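# Transfer the standing block row into the tray

## Task

Carry the row of blocks into the tray so that they end up still standing on their edges with their faces against one another, and leave the flat stack undisturbed and complete at the end.

## Robot and tools

Robot: two arms. left_arm carries a five-finger left hand and sits on the +y side; right_arm carries a right hand. Calibrated bases: left_arm at (-0.023, +0.273, +0.035) m, right_arm at (+0.015, -0.267, +0.011) m, both facing nearly straight along +x. A camera stand is fixed to the floor behind them.

Scene frame: origin at table-top height, midway between the nominal bases; +z up, +x outward over the table, +y toward the left arm. Reported end_effector_position (m) and end_effector_quat_wxyz use this frame and can be a few cm off, more at long reach.

Hand point: a point fixed to the palm, 0.05 m in front of it and 0.15 m from the wrist mount. Its +z runs along the straight fingers (tips reach 0.06-0.07 m beyond), +y points out of the palm (finger centre lines lie 0.06 m behind, at -y), and +x runs across the palm: away from the thumb on the right hand, toward the thumb on the left hand. A wrist bracket on the little-finger side reaches 0.10 m across and can collide. With the thumb turned in front of the palm the hand grips objects about 0.035-0.065 m thick, or a handle down to 0.025 m.

The 28-number row (every argument that moves something): always all 28 values, each in [-1, 1], in this order: left_arm dx, dy, dz, rx, ry, rz; left hand thumb_turn, thumb_bend, index, middle, ring, little, force_limit, speed; then the same fourteen for right_arm. The six pose numbers are an offset, not a pose: measured from that arm's Hand target at the start of the action or move, along the Hand target's own axes. 1.0 equals 0.6 m or 180 degrees; rx, ry, rz form one rotation vector. All six zero re-requests the current Hand target. The six finger numbers are absolute targets: -1 open/straight (thumb_turn -1 beside palm, +1 opposite the fingers), +1 closed. force_limit runs linearly from about 0 N at -1 to 10 N at +1 (15 N for the two thumb motors). speed rises linearly from nearly 0 at -1 to full at +0.48 and stays full above; use -0.94 or lower for a gentle grip. No value means leave unchanged: repeat the last eight hand numbers actually sent for that hand, or, if none yet, its hand_measured plus hand_force_limit and hand_speed. To tighten, raise force_limit and send a target more closed than hand_measured; to loosen, send one more open.

execute_actions(actions, cameras): actions is a list of actions; each action is a table of 1-15 rows, one per 1/30 s control step, the last row held to fill 15 steps (0.5 s). Every row in an action counts from the same starting Hand target, so rows do not accumulate; a new action starts from the updated target. cameras: names, ["all"] or []; by default images only come with an empty actions list.

move(target, speed, blend, blocking, cameras): target is one 28-number row or a list of up to 15 rows; every row is an offset from the Hand targets at the move's start, not from the previous row. speed in m/s, 0.002-4.3, default 0.25 (turns up to twice that in rad/s), one value or one per target. blend in m rounds corners; 0 stops at each target. Paths take at least 0.5 s and are cut off after 10 s. blocking=false returns after about 0.5 s while motion continues. The result adds a "move:" line: done, off_target, moving, held or fault, plus limits such as paced (pose clipped) or held (steps withheld). Neither done nor off_target tells you about contact. Moves do not avoid obstacles or the other arm.

wait(seconds 0-10): scene runs, arms hold. stop(): brakes a running move. zoom_image(camera, region=[x0,y0,x1,y1] pixels, at most 504x504) on the newest images. show_instructions(): reference pages. finished_scene(scene=1): ends irreversibly.

Cameras (896x504 each): cam_head_left, cam_head_right, cam_high, cam_low, cam_left_wrist, cam_right_wrist; pinhole calibrations with distortion are supplied, fixed cameras accurate to roughly a centimetre near image centre.

Results: Hand target is the last commanded pose after clipping; the hand often rests 1-3 cm (up to 5 cm) short, usually low, without any contact; the next command, even zeros, re-requests it, and the remaining gap can be sent as an offset. Orientation is clipped to 40 degrees from the measured one each step. hand_measured, hand_stopped_by (moving, target, force, stalled, fault) and hand_load_n (fingertip force, positive pushing open) list six values in motor order; a lost grip shows as load near 0. Joint torques, joint velocities, motor temperatures and per-step positions may also appear.

Cautions: nothing may fall or be left off the table. Avoid drops, releasing moving parts, fast impacts and hard presses; faster moves and targets deeper past contact push harder. Never let the arms or hands press or close on each other. Keep finger loads moderate. Steer paths around, not near, an arm's own base; a wrist near the waist axis can swing the arm. Hot motors (MOTOR HOT at 85 °C) fail at 100 °C and drop the arm, so don't hold loads stretched or push against unreachable poses. Any arm stop costs. Loose objects may get nudged occasionally. The scene keeps running while you think.

Each tool is called in YAML: its name, and indented under it one key for each argument.

Reference images:

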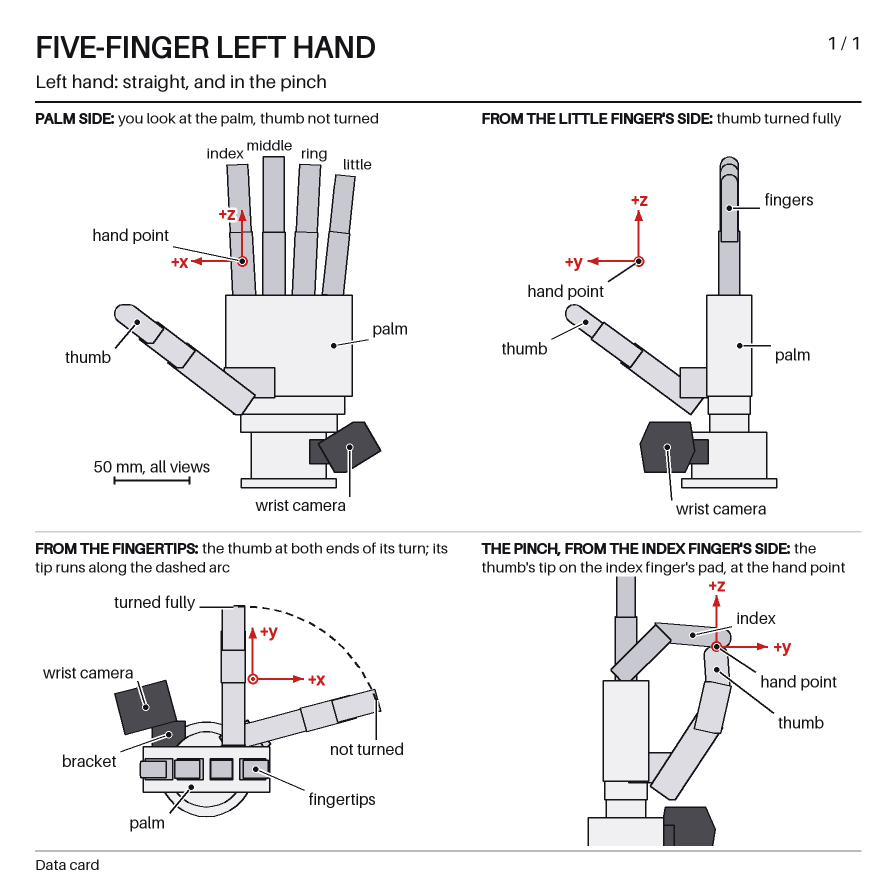

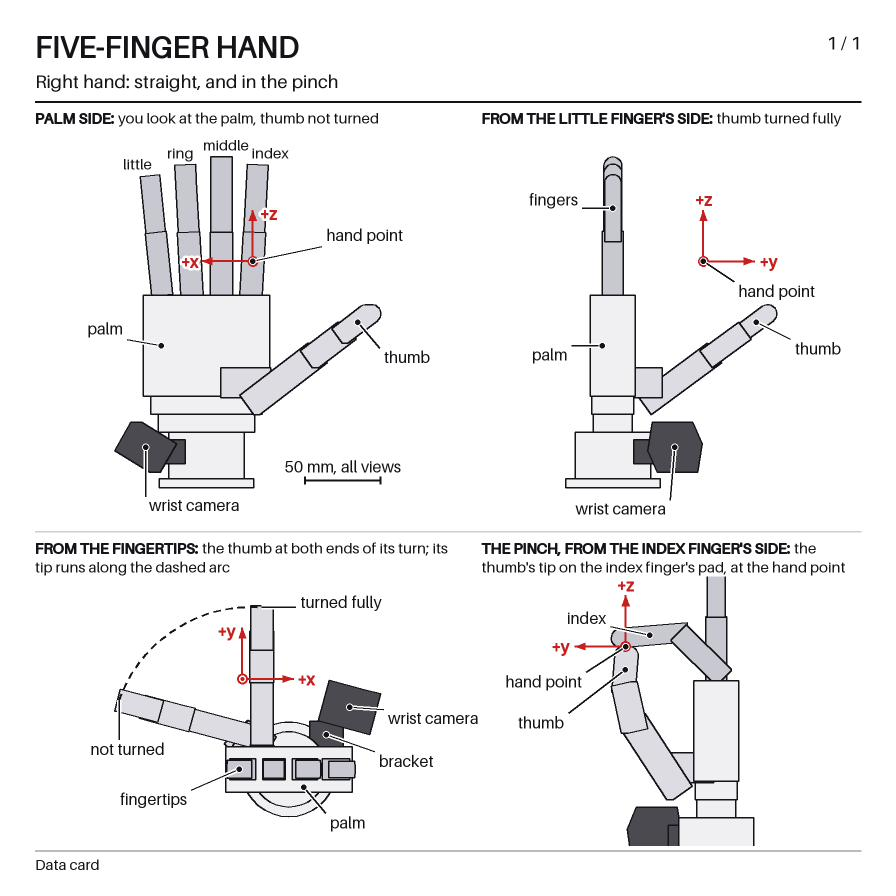

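## Session

execute_actions:
  actions: []

Scene clock: 0.00 s.
left_arm: end_effector_position=(+0.4499, +0.4213, +0.1177) hand_measured=(-1.000, -1.000, -1.000, -1.000, -1.000, -1.000) hand_load_n=(+0.0, +0.0, +0.0, +0.0, +0.0, +0.0) hand_stopped_by=(target, target, target, target, target, target) hand_force_limit=0.00 hand_speed=-0.80 end_effector_quat_wxyz=(+0.115, +0.013, +0.959, -0.259) | right_arm: end_effector_position=(+0.3771, +0.1196, +0.3265) hand_measured=(-1.000, -1.000, -1.000, -1.000, -1.000, -1.000) hand_load_n=(+0.0, +0.0, -0.5, +0.0, +0.0, -0.5) hand_stopped_by=(target, target, target, target, target, target) hand_force_limit=0.00 hand_speed=-0.80 end_effector_quat_wxyz=(-0.091, +0.758, -0.625, -0.161)
Joint positions: left_arm=[0.359 1.708 1.334 -1.198 0.575 2.003] | right_arm=[0.581 1.766 1.941 -1.657 -0.361 0.418]
Joint velocities: within noise
Joint torques (N m): no reading
Motor temperatures (°C): left_arm=[34 26 32 28 26 30] | right_arm=[29 29 31 29 27 27]
Heat: left arm: hottest waist 34 °C; right arm: hottest elbow 31 °C.
Hand target: left_arm +0.4598, +0.4254, +0.1303; +0.129, +0.018, +0.959, -0.253 | right_arm +0.3807, +0.1220, +0.3329; -0.100, +0.759, -0.624, -0.158

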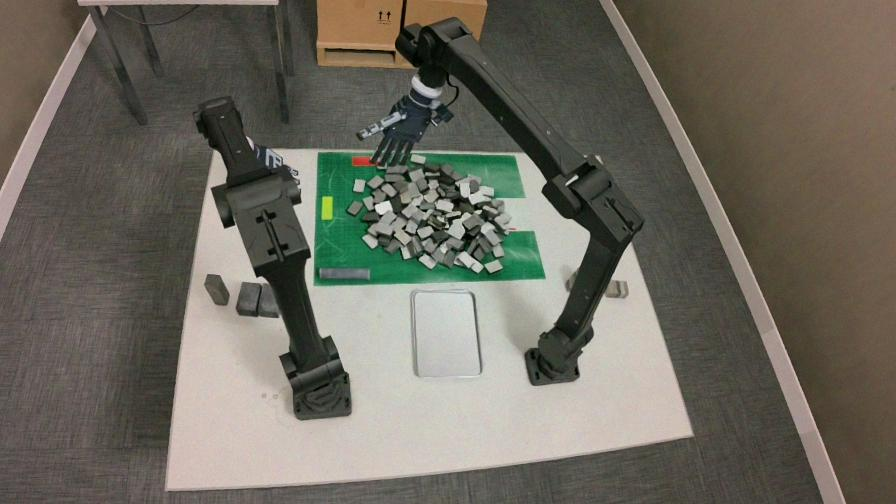

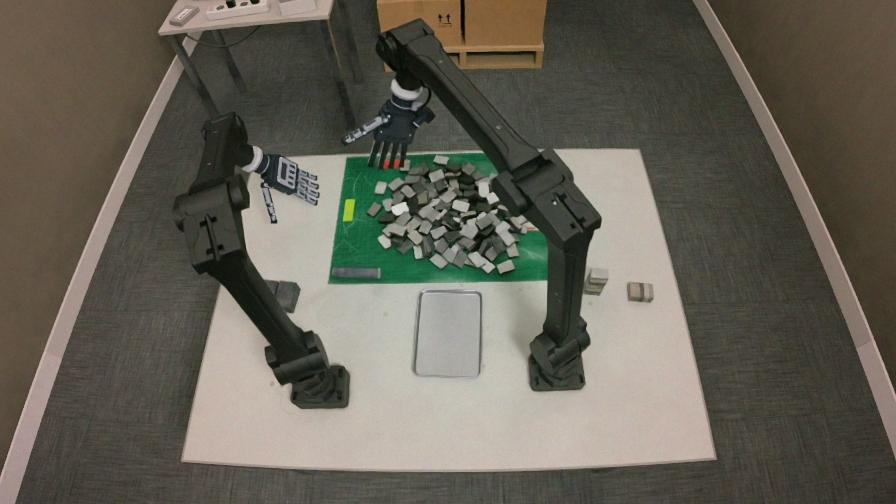

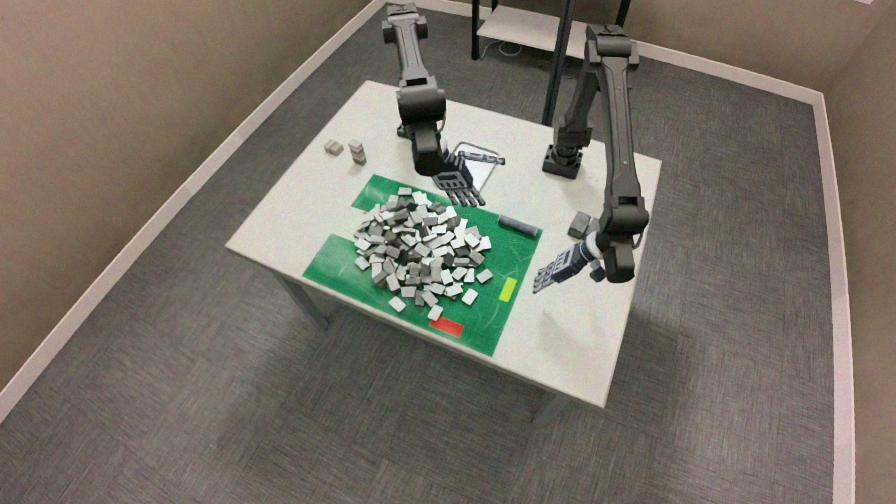

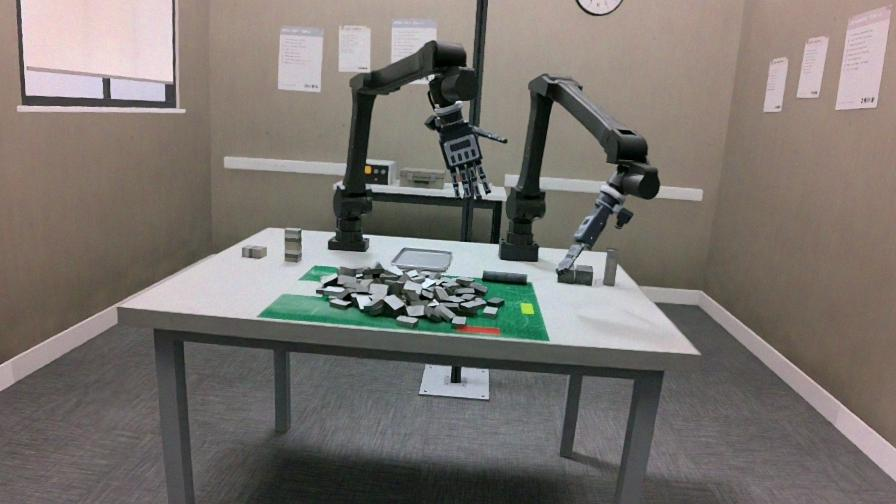

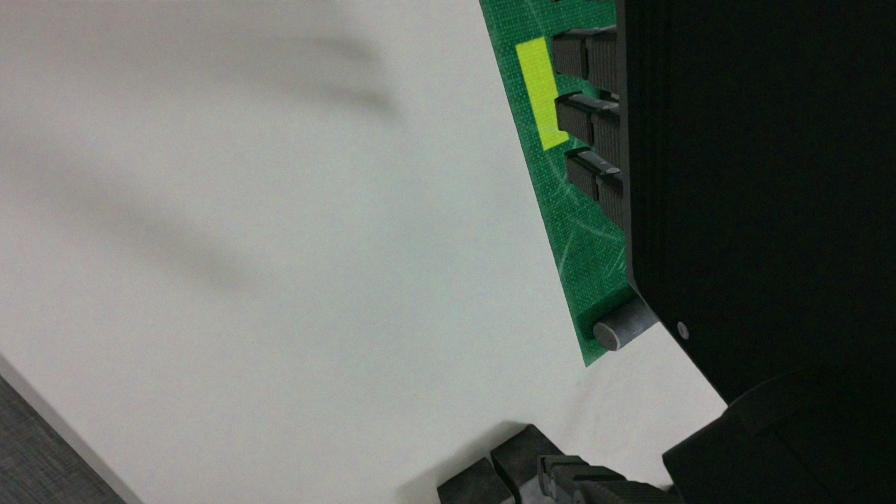

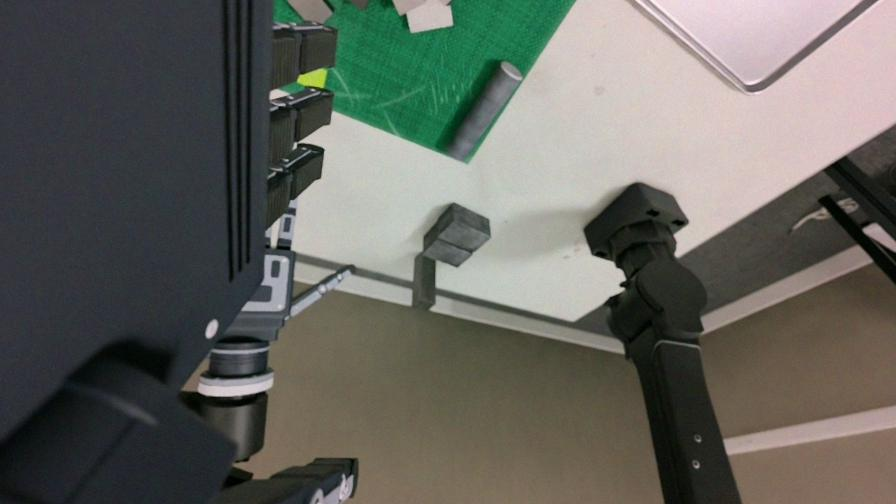

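zoom_image:
  camera: "cam_head_right"
  region: [560, 240, 680, 320]

zoom_image:
  camera: "cam_head_left"
  region: [190, 260, 310, 330]

zoom_image:
  camera: "cam_low"
  region: [220, 210, 340, 280]

zoom_image:
  camera: "cam_high"
  region: [310, 120, 390, 180]

zoom_image:
  camera: "cam_low"
  region: [540, 230, 640, 300]

Scaled by 4.200.

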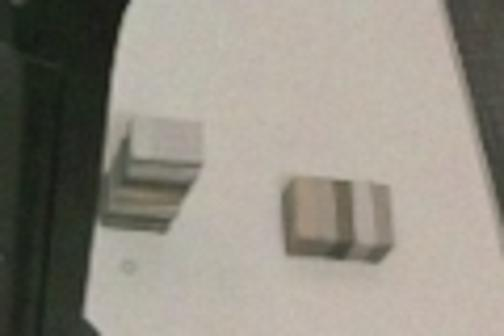

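Scaled by 4.200.

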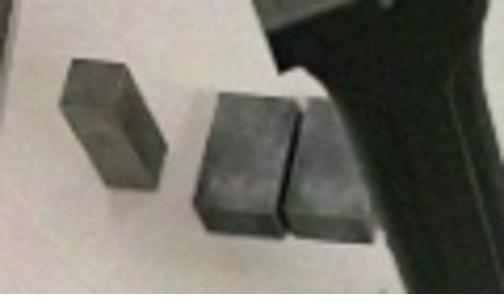

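Scaled by 4.200.

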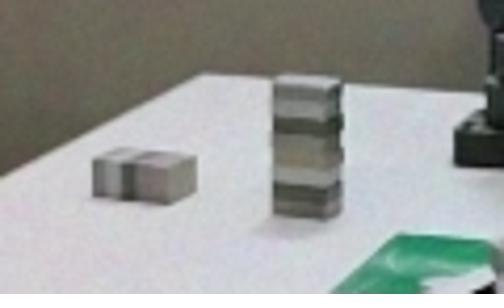

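Scaled by 6.300.

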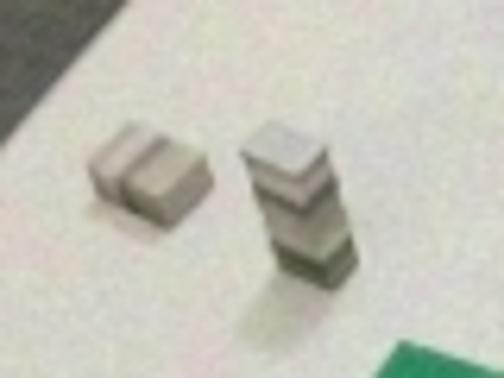

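Scaled by 5.040.

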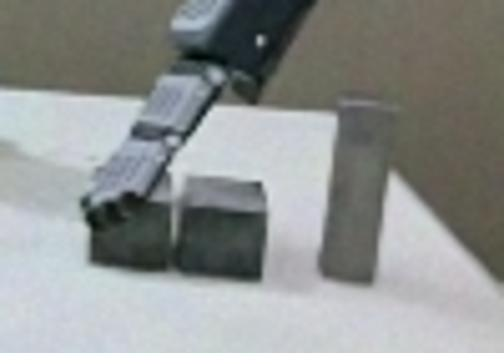

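zoom_image:
  camera: "cam_head_right"
  region: [620, 275, 660, 307]

zoom_image:
  camera: "cam_head_right"
  region: [575, 260, 615, 300]

zoom_image:
  camera: "cam_head_left"
  region: [590, 270, 640, 310]

zoom_image:
  camera: "cam_low"
  region: [235, 220, 310, 270]

Scaled by 12.600.

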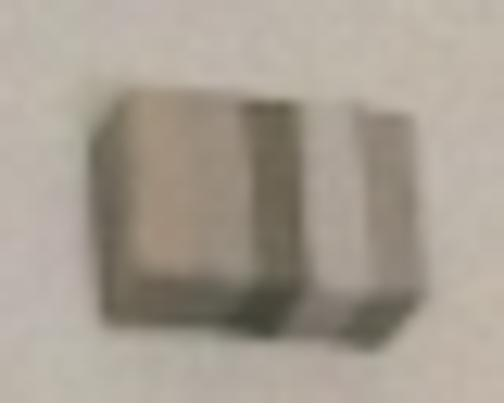

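Scaled by 12.600.

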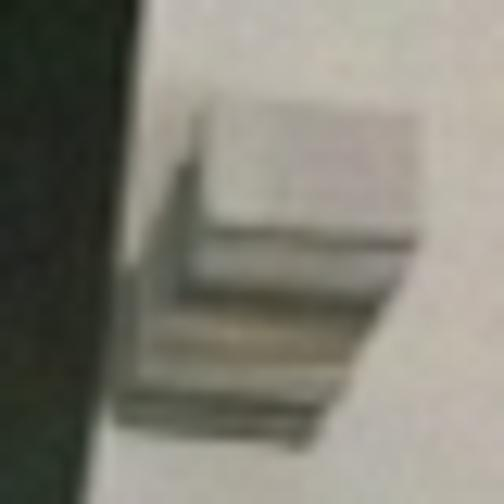

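Scaled by 10.080.

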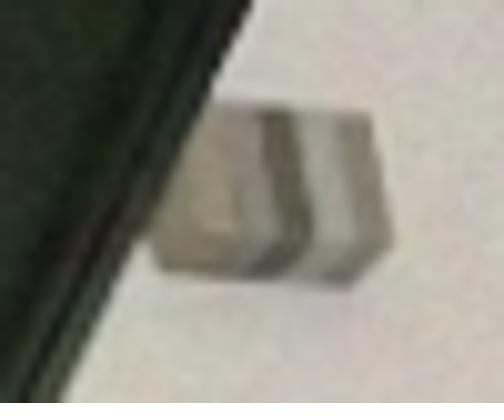

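Scaled by 6.720.

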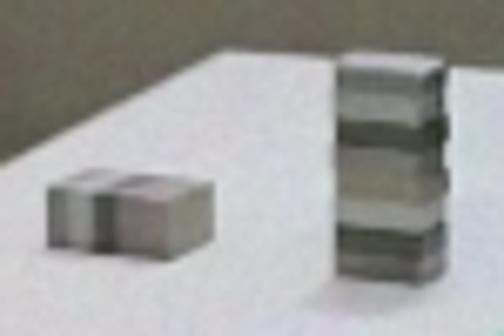

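move:
  target: [0,0,0,0,0,0,-1,-1,-1,-1,-1,-1,0,-0.8,0.779,0.3653,-0.3361,0.3305,0.3564,0.5166,1,-1,-0.65,-0.65,-1,-1,0,-0.3]
  speed: 0.3
  cameras: ["cam_head_left","cam_head_right","cam_low","cam_right_wrist"]

Scene clock: 340.60 s.
left_arm: end_effector_position=(+0.4499, +0.4213, +0.1177) hand_measured=(-1.000, -1.000, -1.000, -1.000, -1.000, -1.000) hand_load_n=(-0.5, +0.0, -0.5, +0.0, +0.0, +0.0) hand_stopped_by=(target, target, target, target, target, target) hand_force_limit=0.00 hand_speed=-0.80 end_effector_quat_wxyz=(+0.115, +0.013, +0.959, -0.259) | right_arm: end_effector_position=(+0.2728, -0.4175, +0.3660) hand_measured=(+1.000, -1.000, -0.650, -0.650, -1.000, -1.000) hand_load_n=(+0.0, +0.0, +0.0, +0.0, +0.0, +0.0) hand_stopped_by=(target, target, target, target, target, target) hand_force_limit=0.00 hand_speed=-0.30 end_effector_quat_wxyz=(+0.023, +0.022, +0.886, -0.462)
Joint positions: left_arm=[0.359 1.708 1.334 -1.198 0.575 2.003] | right_arm=[-0.127 0.909 1.214 -1.68 0.947 1.405]
Joint torques (N m): left_arm=[0.73 -16.38 10.55 0.03 0.41 0.06] | right_arm=[-2.9 -2.02 7.68 -0.13 1.08 0.03]
Motor temperatures (°C): left_arm=[33 29 44 27 26 28] | right_arm=[28 33 41 28 27 27]
Heat: left arm: hottest elbow 44 °C; right arm: hottest elbow 41 °C.
Hand target: left_arm +0.4598, +0.4254, +0.1303; +0.129, +0.018, +0.959, -0.253 | right_arm +0.2699, -0.4204, +0.3596; -0.023, +0.044, +0.882, -0.468
Off the commanded pose: left_arm 0.017 m, 2 deg | right_arm 0.007 m, 6 deg.
joint sent to its limit (right arm) — joint 4 (wrist pitch), lower limit. The joint targets are off in orientation, not in position.
move: off_target (left_arm, right_arm)
camera_calibration:
cam_right_wrist: T_world_to_cam=[[-0.231729, 0.571153, -0.787456, 0.582984], [0.825313, 0.54393, 0.151651, -0.0550682], [0.514937, -0.614756, -0.597424, -0.062638], [0, 0, 0, 1]] pos_world=[0.212797, -0.341527, 0.430004]
Images, in order (width x height): cam_head_left 896x504, cam_head_right 896x504, cam_low 896x504, cam_right_wrist 896x504.

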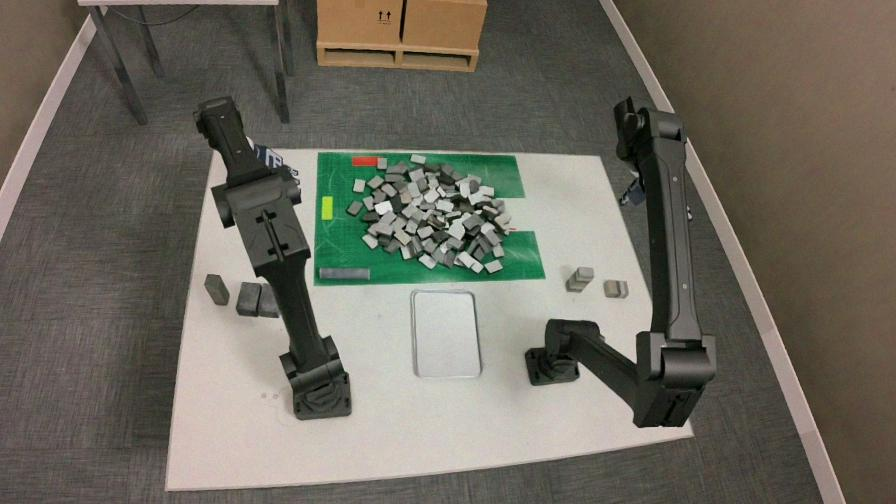

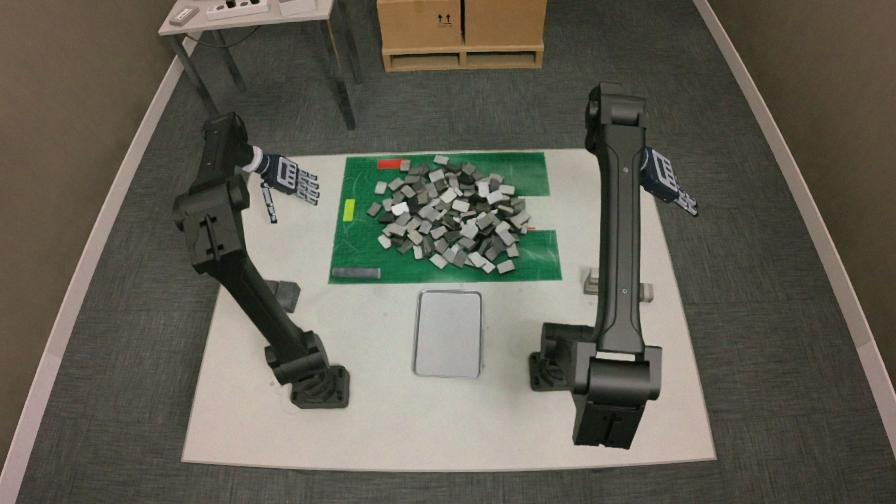

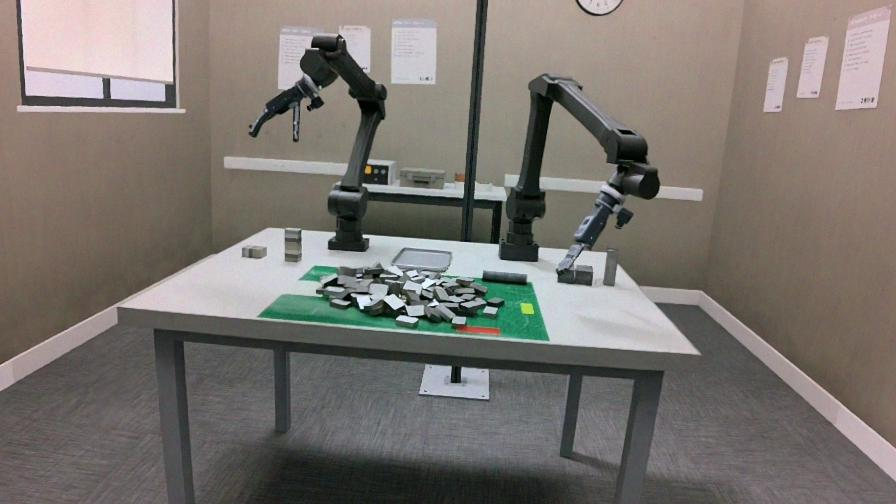

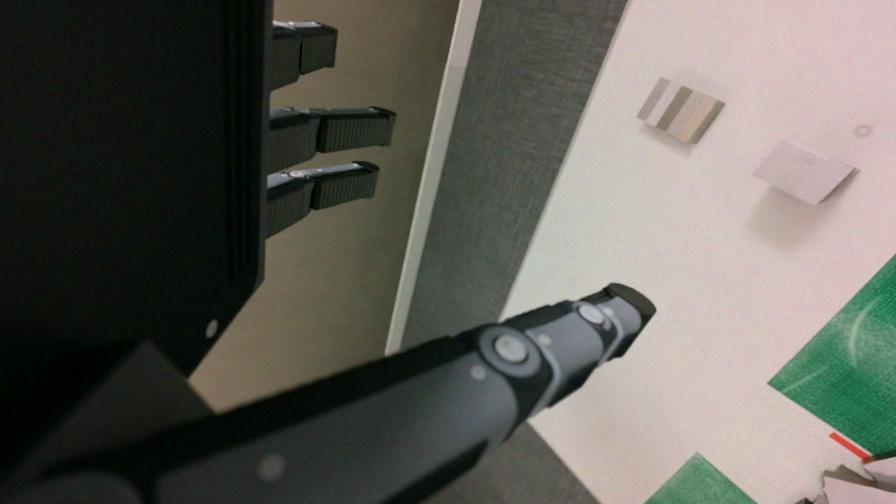

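zoom_image:
  camera: "cam_right_wrist"
  region: [620, 60, 880, 220]

Scaled by 1.938.

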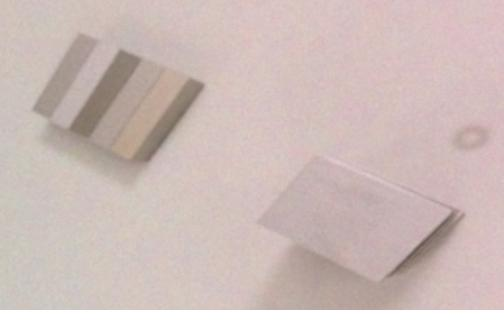

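move:
  target: [0,0,0,0,0,0,-1,-1,-1,-1,-1,-1,0,-0.8,0.046,0.2352,0.3068,0,0,0,1,-1,-0.65,-0.65,-1,-1,0,-0.3]
  speed: 0.25
  cameras: ["cam_head_left","cam_low","cam_right_wrist"]

Scene clock: 402.60 s.
left_arm: end_effector_position=(+0.4499, +0.4213, +0.1177) hand_measured=(-1.000, -1.000, -1.000, -1.000, -1.000, -1.000) hand_load_n=(+0.0, +0.0, +0.0, +0.0, +0.0, +0.0) hand_stopped_by=(target, target, target, target, target, target) hand_force_limit=0.00 hand_speed=-0.80 end_effector_quat_wxyz=(+0.115, +0.013, +0.959, -0.259) | right_arm: end_effector_position=(+0.2396, -0.4882, +0.1453) hand_measured=(+1.000, -1.000, -0.650, -0.650, -1.000, -1.000) hand_load_n=(+0.0, +0.0, +0.0, +0.0, +0.0, +0.0) hand_stopped_by=(target, target, target, target, target, target) hand_force_limit=0.00 hand_speed=-0.30 end_effector_quat_wxyz=(-0.017, +0.042, +0.882, -0.469)
Joint positions: left_arm=[0.359 1.708 1.334 -1.198 0.575 2.003] | right_arm=[-0.433 0.851 0.582 -0.847 0.9 1.025]
Joint torques (N m): left_arm=[0.67 -16.32 10.54 0.06 0.4 0.05] | right_arm=[-2.9 -2.08 7.91 1.05 0.79 -0.11]
Heat: left arm: hottest elbow 44 °C; right arm: hottest elbow 37 °C.
Hand target: left_arm +0.4598, +0.4254, +0.1303; +0.129, +0.018, +0.959, -0.253 | right_arm +0.2356, -0.4905, +0.1396; -0.022, +0.044, +0.882, -0.468
Off the commanded pose: left_arm 0.017 m, 2 deg | right_arm 0.008 m, 1 deg.
move: off_target (left_arm)
camera_calibration:
cam_right_wrist: T_world_to_cam=[[-0.229866, 0.576244, -0.784286, 0.443509], [0.869943, 0.482936, 0.09986, 0.0112915], [0.436304, -0.65933, -0.61231, -0.221639], [0, 0, 0, 1]] pos_world=[0.188826, -0.407156, 0.210998]
Images, in order (width x height): cam_head_left 896x504, cam_low 896x504, cam_right_wrist 896x504.

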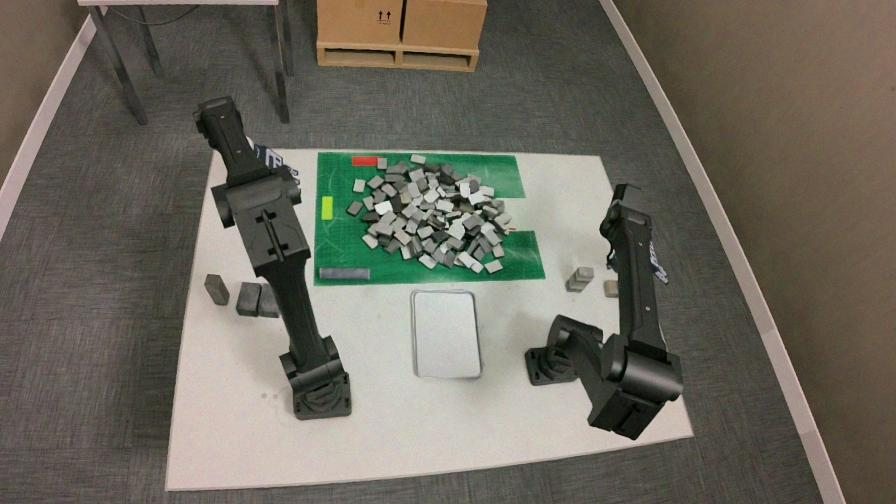

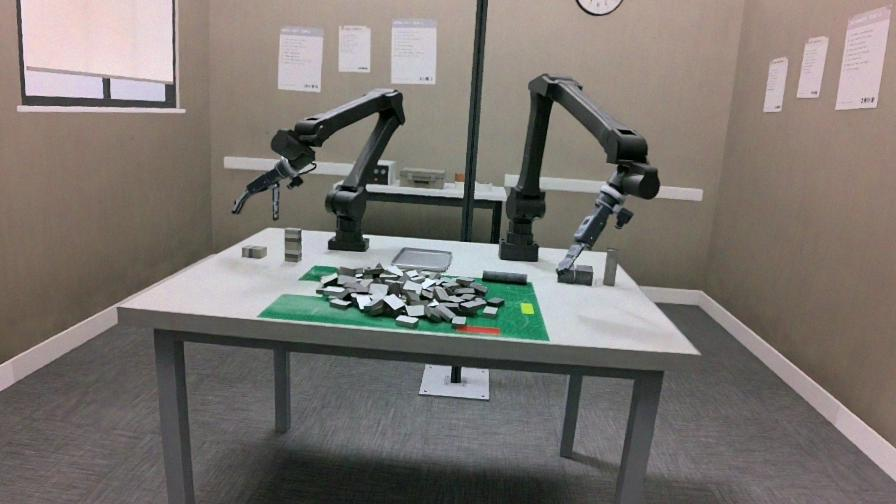

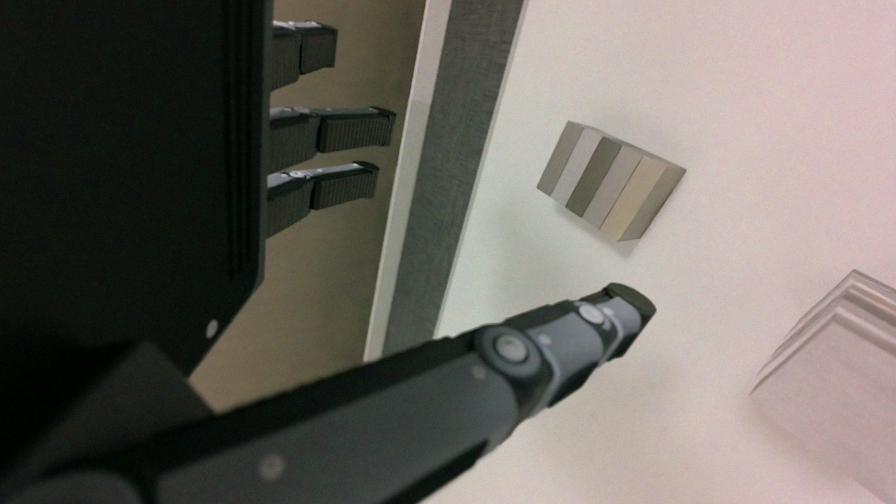

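zoom_image:
  camera: "cam_right_wrist"
  region: [500, 90, 720, 260]

Scaled by 2.291.

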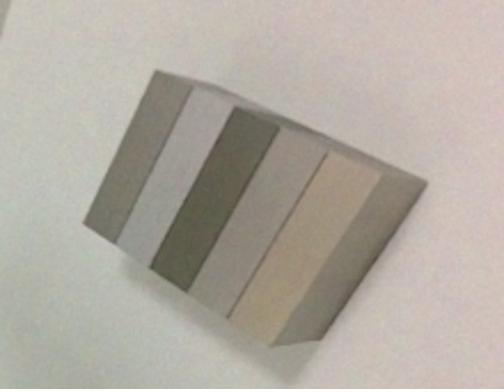

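move:
  target: [0,0,0,0,0,0,-1,-1,-1,-1,-1,-1,0,-0.8,0.0133,0.0973,0.0795,0,0,0,1,-1,-0.65,-0.65,-1,-1,0,-0.3]
  speed: 0.15
  cameras: ["cam_head_right","cam_low","cam_right_wrist"]

zoom_image:
  camera: "cam_low"
  region: [200, 180, 340, 280]

Scene clock: 469.93 s.
left_arm: end_effector_position=(+0.4499, +0.4213, +0.1177) hand_measured=(-1.000, -1.000, -1.000, -1.000, -1.000, -1.000) hand_load_n=(+0.0, +0.0, +0.0, +0.0, +0.0, +0.0) hand_stopped_by=(target, target, target, target, target, target) hand_force_limit=0.00 hand_speed=-0.80 end_effector_quat_wxyz=(+0.115, +0.013, +0.959, -0.259) | right_arm: end_effector_position=(+0.2326, -0.4948, +0.0713) hand_measured=(+1.000, -1.000, -0.650, -0.650, -1.000, -1.000) hand_load_n=(+0.0, +0.0, +0.0, +0.0, +0.0, +0.0) hand_stopped_by=(target, target, target, target, target, target) hand_force_limit=0.00 hand_speed=-0.30 end_effector_quat_wxyz=(-0.015, +0.043, +0.881, -0.470)
Joint positions: left_arm=[0.359 1.708 1.334 -1.198 0.575 2.003] | right_arm=[-0.473 0.946 0.411 -0.532 0.881 0.967]
Joint torques (N m): left_arm=[0.79 -16.44 10.54 0.02 0.41 0.05] | right_arm=[-2.96 -1.9 7.1 1.16 0.76 -0.12]
Heat: left arm: hottest elbow 45 °C; right arm: hottest elbow 38 °C.
Hand target: left_arm +0.4598, +0.4254, +0.1303; +0.129, +0.018, +0.959, -0.253 | right_arm +0.2270, -0.4963, +0.0643; -0.023, +0.044, +0.883, -0.468
Off the commanded pose: left_arm 0.017 m, 2 deg | right_arm 0.009 m, 1 deg.
move: off_target (left_arm)
camera_calibration:
cam_right_wrist: T_world_to_cam=[[-0.226314, 0.574509, -0.786589, 0.386101], [0.86942, 0.483257, 0.102815, 0.0280687], [0.439193, -0.660608, -0.608857, -0.269716], [0, 0, 0, 1]] pos_world=[0.181434, -0.413559, 0.136598]
Images, in order (width x height): cam_head_right 896x504, cam_low 896x504, cam_right_wrist 896x504.

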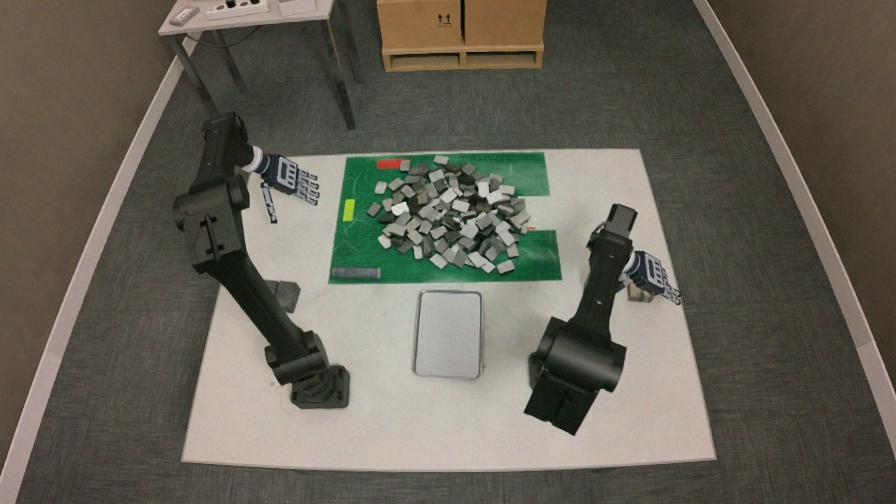

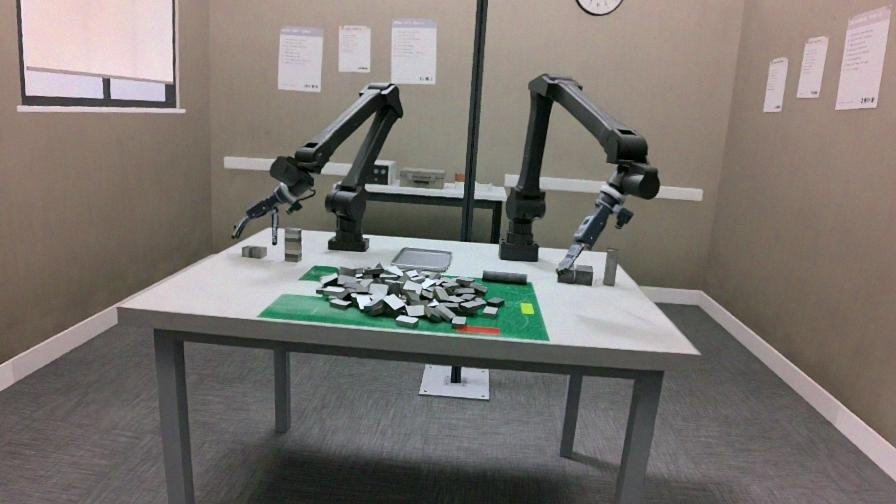

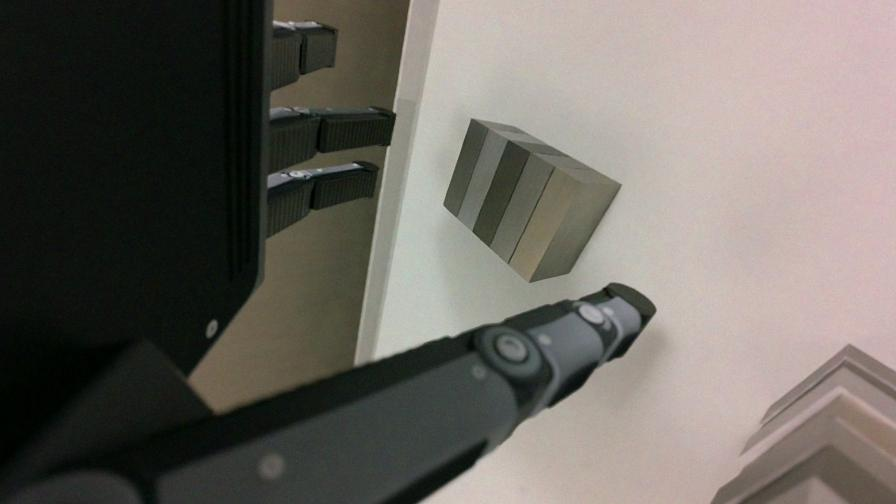

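Scaled by 3.600.

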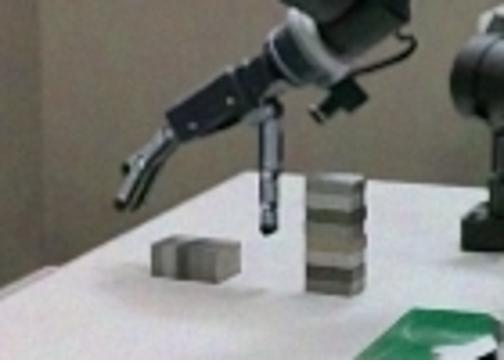

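zoom_image:
  camera: "cam_right_wrist"
  region: [430, 100, 680, 350]

Scaled by 2.016.

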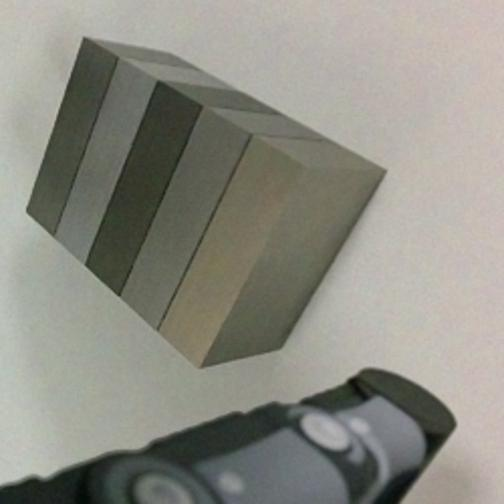

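zoom_image:
  camera: "cam_low"
  region: [225, 210, 305, 270]

Scaled by 6.300.

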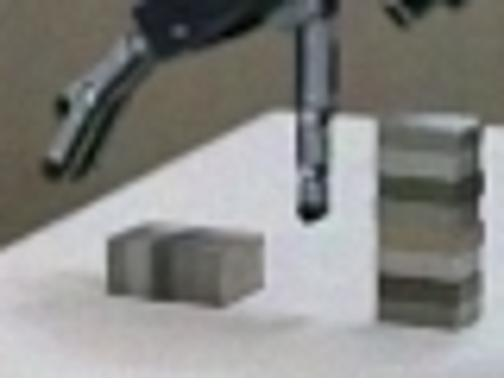

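move:
  target: [0,0,0,0,0,0,-1,-1,-1,-1,-1,-1,0,-0.8,0.001,0.0303,0.0332,-0.031,0,0,1,-1,-0.65,-0.65,-1,-1,0,-0.3]
  speed: 0.08
  cameras: ["cam_high","cam_low","cam_right_wrist"]

zoom_image:
  camera: "cam_low"
  region: [225, 200, 325, 270]

zoom_image:
  camera: "cam_high"
  region: [310, 100, 410, 180]

Scene clock: 612.83 s.
left_arm: end_effector_position=(+0.4499, +0.4213, +0.1177) hand_measured=(-1.000, -1.000, -1.000, -1.000, -1.000, -1.000) hand_load_n=(+0.0, +0.0, +0.0, +0.0, +0.0, +0.0) hand_stopped_by=(target, target, target, target, target, target) hand_force_limit=0.00 hand_speed=-0.80 end_effector_quat_wxyz=(+0.115, +0.013, +0.959, -0.259) | right_arm: end_effector_position=(+0.2314, -0.5015, +0.0448) hand_measured=(+1.000, -1.000, -0.650, -0.650, -1.000, -1.000) hand_load_n=(+0.0, -0.5, +0.0, +0.0, +0.0, +0.0) hand_stopped_by=(target, target, target, target, target, target) hand_force_limit=0.00 hand_speed=-0.30 end_effector_quat_wxyz=(-0.014, +0.044, +0.903, -0.427)
Joint positions: left_arm=[0.359 1.708 1.334 -1.198 0.575 2.003] | right_arm=[-0.566 1.019 0.402 -0.448 0.759 0.911]
Joint torques (N m): left_arm=[0.67 -16.32 10.55 0.03 0.4 0.05] | right_arm=[-2.9 -2.2 6.86 1.06 0.68 -0.08]
Motor temperatures (°C): left_arm=[32 30 45 26 26 28] | right_arm=[27 29 36 28 27 27]
Heat: left arm: hottest elbow 45 °C; right arm: hottest elbow 36 °C.
Hand target: left_arm +0.4598, +0.4254, +0.1303; +0.129, +0.018, +0.959, -0.253 | right_arm +0.2258, -0.5025, +0.0382; -0.021, +0.045, +0.904, -0.424
Off the commanded pose: left_arm 0.017 m, 2 deg | right_arm 0.009 m, 1 deg.
move: off_target (left_arm)
camera_calibration:
cam_right_wrist: T_world_to_cam=[[-0.220518, 0.647625, -0.729352, 0.401533], [0.868443, 0.470785, 0.155461, 0.0266744], [0.444048, -0.599118, -0.666242, -0.257553], [0, 0, 0, 1]] pos_world=[0.179746, -0.426906, 0.117119]
Images, in order (width x height): cam_high 896x504, cam_low 896x504, cam_right_wrist 896x504.

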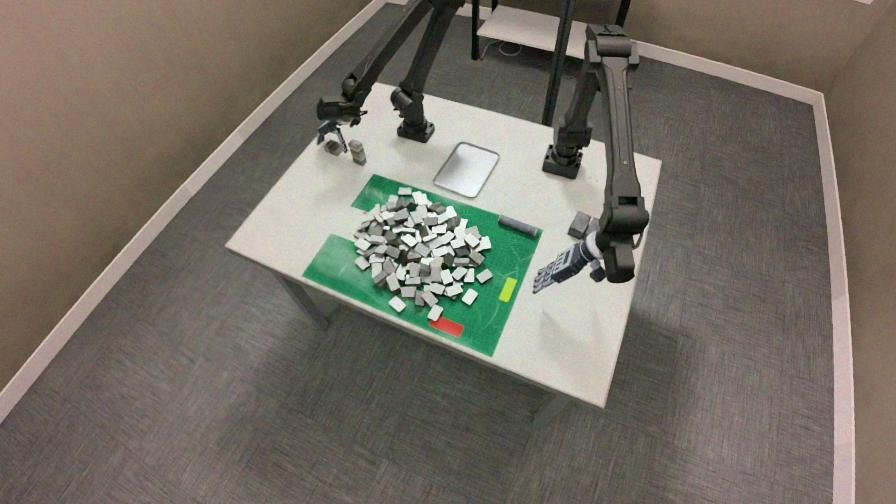

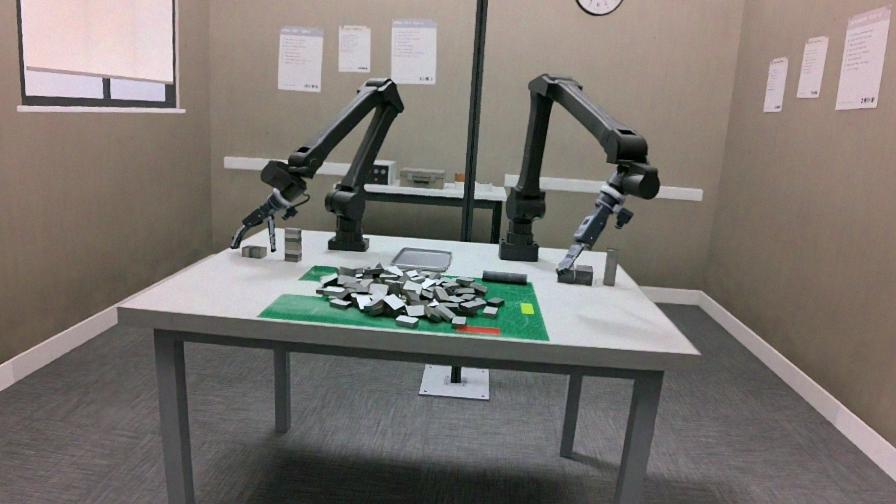

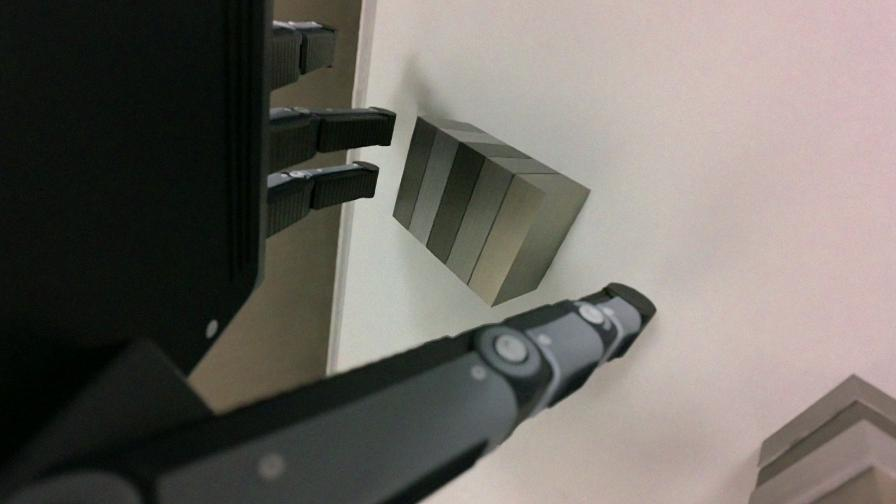

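Scaled by 5.040.

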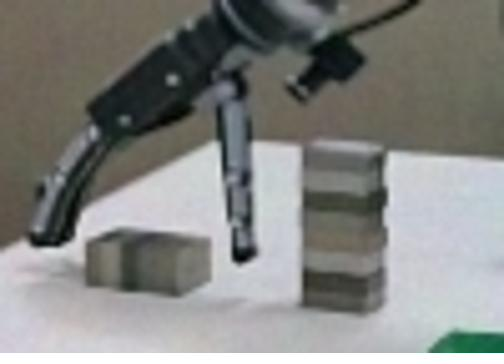

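Scaled by 5.040.

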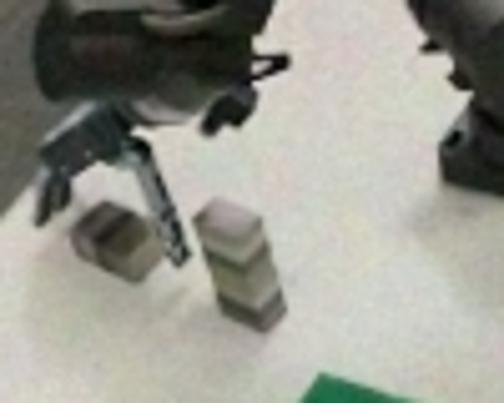

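zoom_image:
  camera: "cam_right_wrist"
  region: [370, 95, 670, 345]

Scaled by 1.680.

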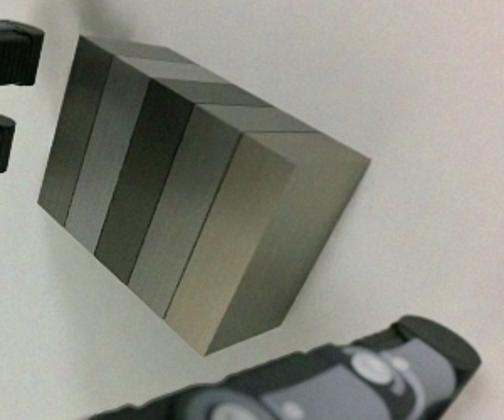

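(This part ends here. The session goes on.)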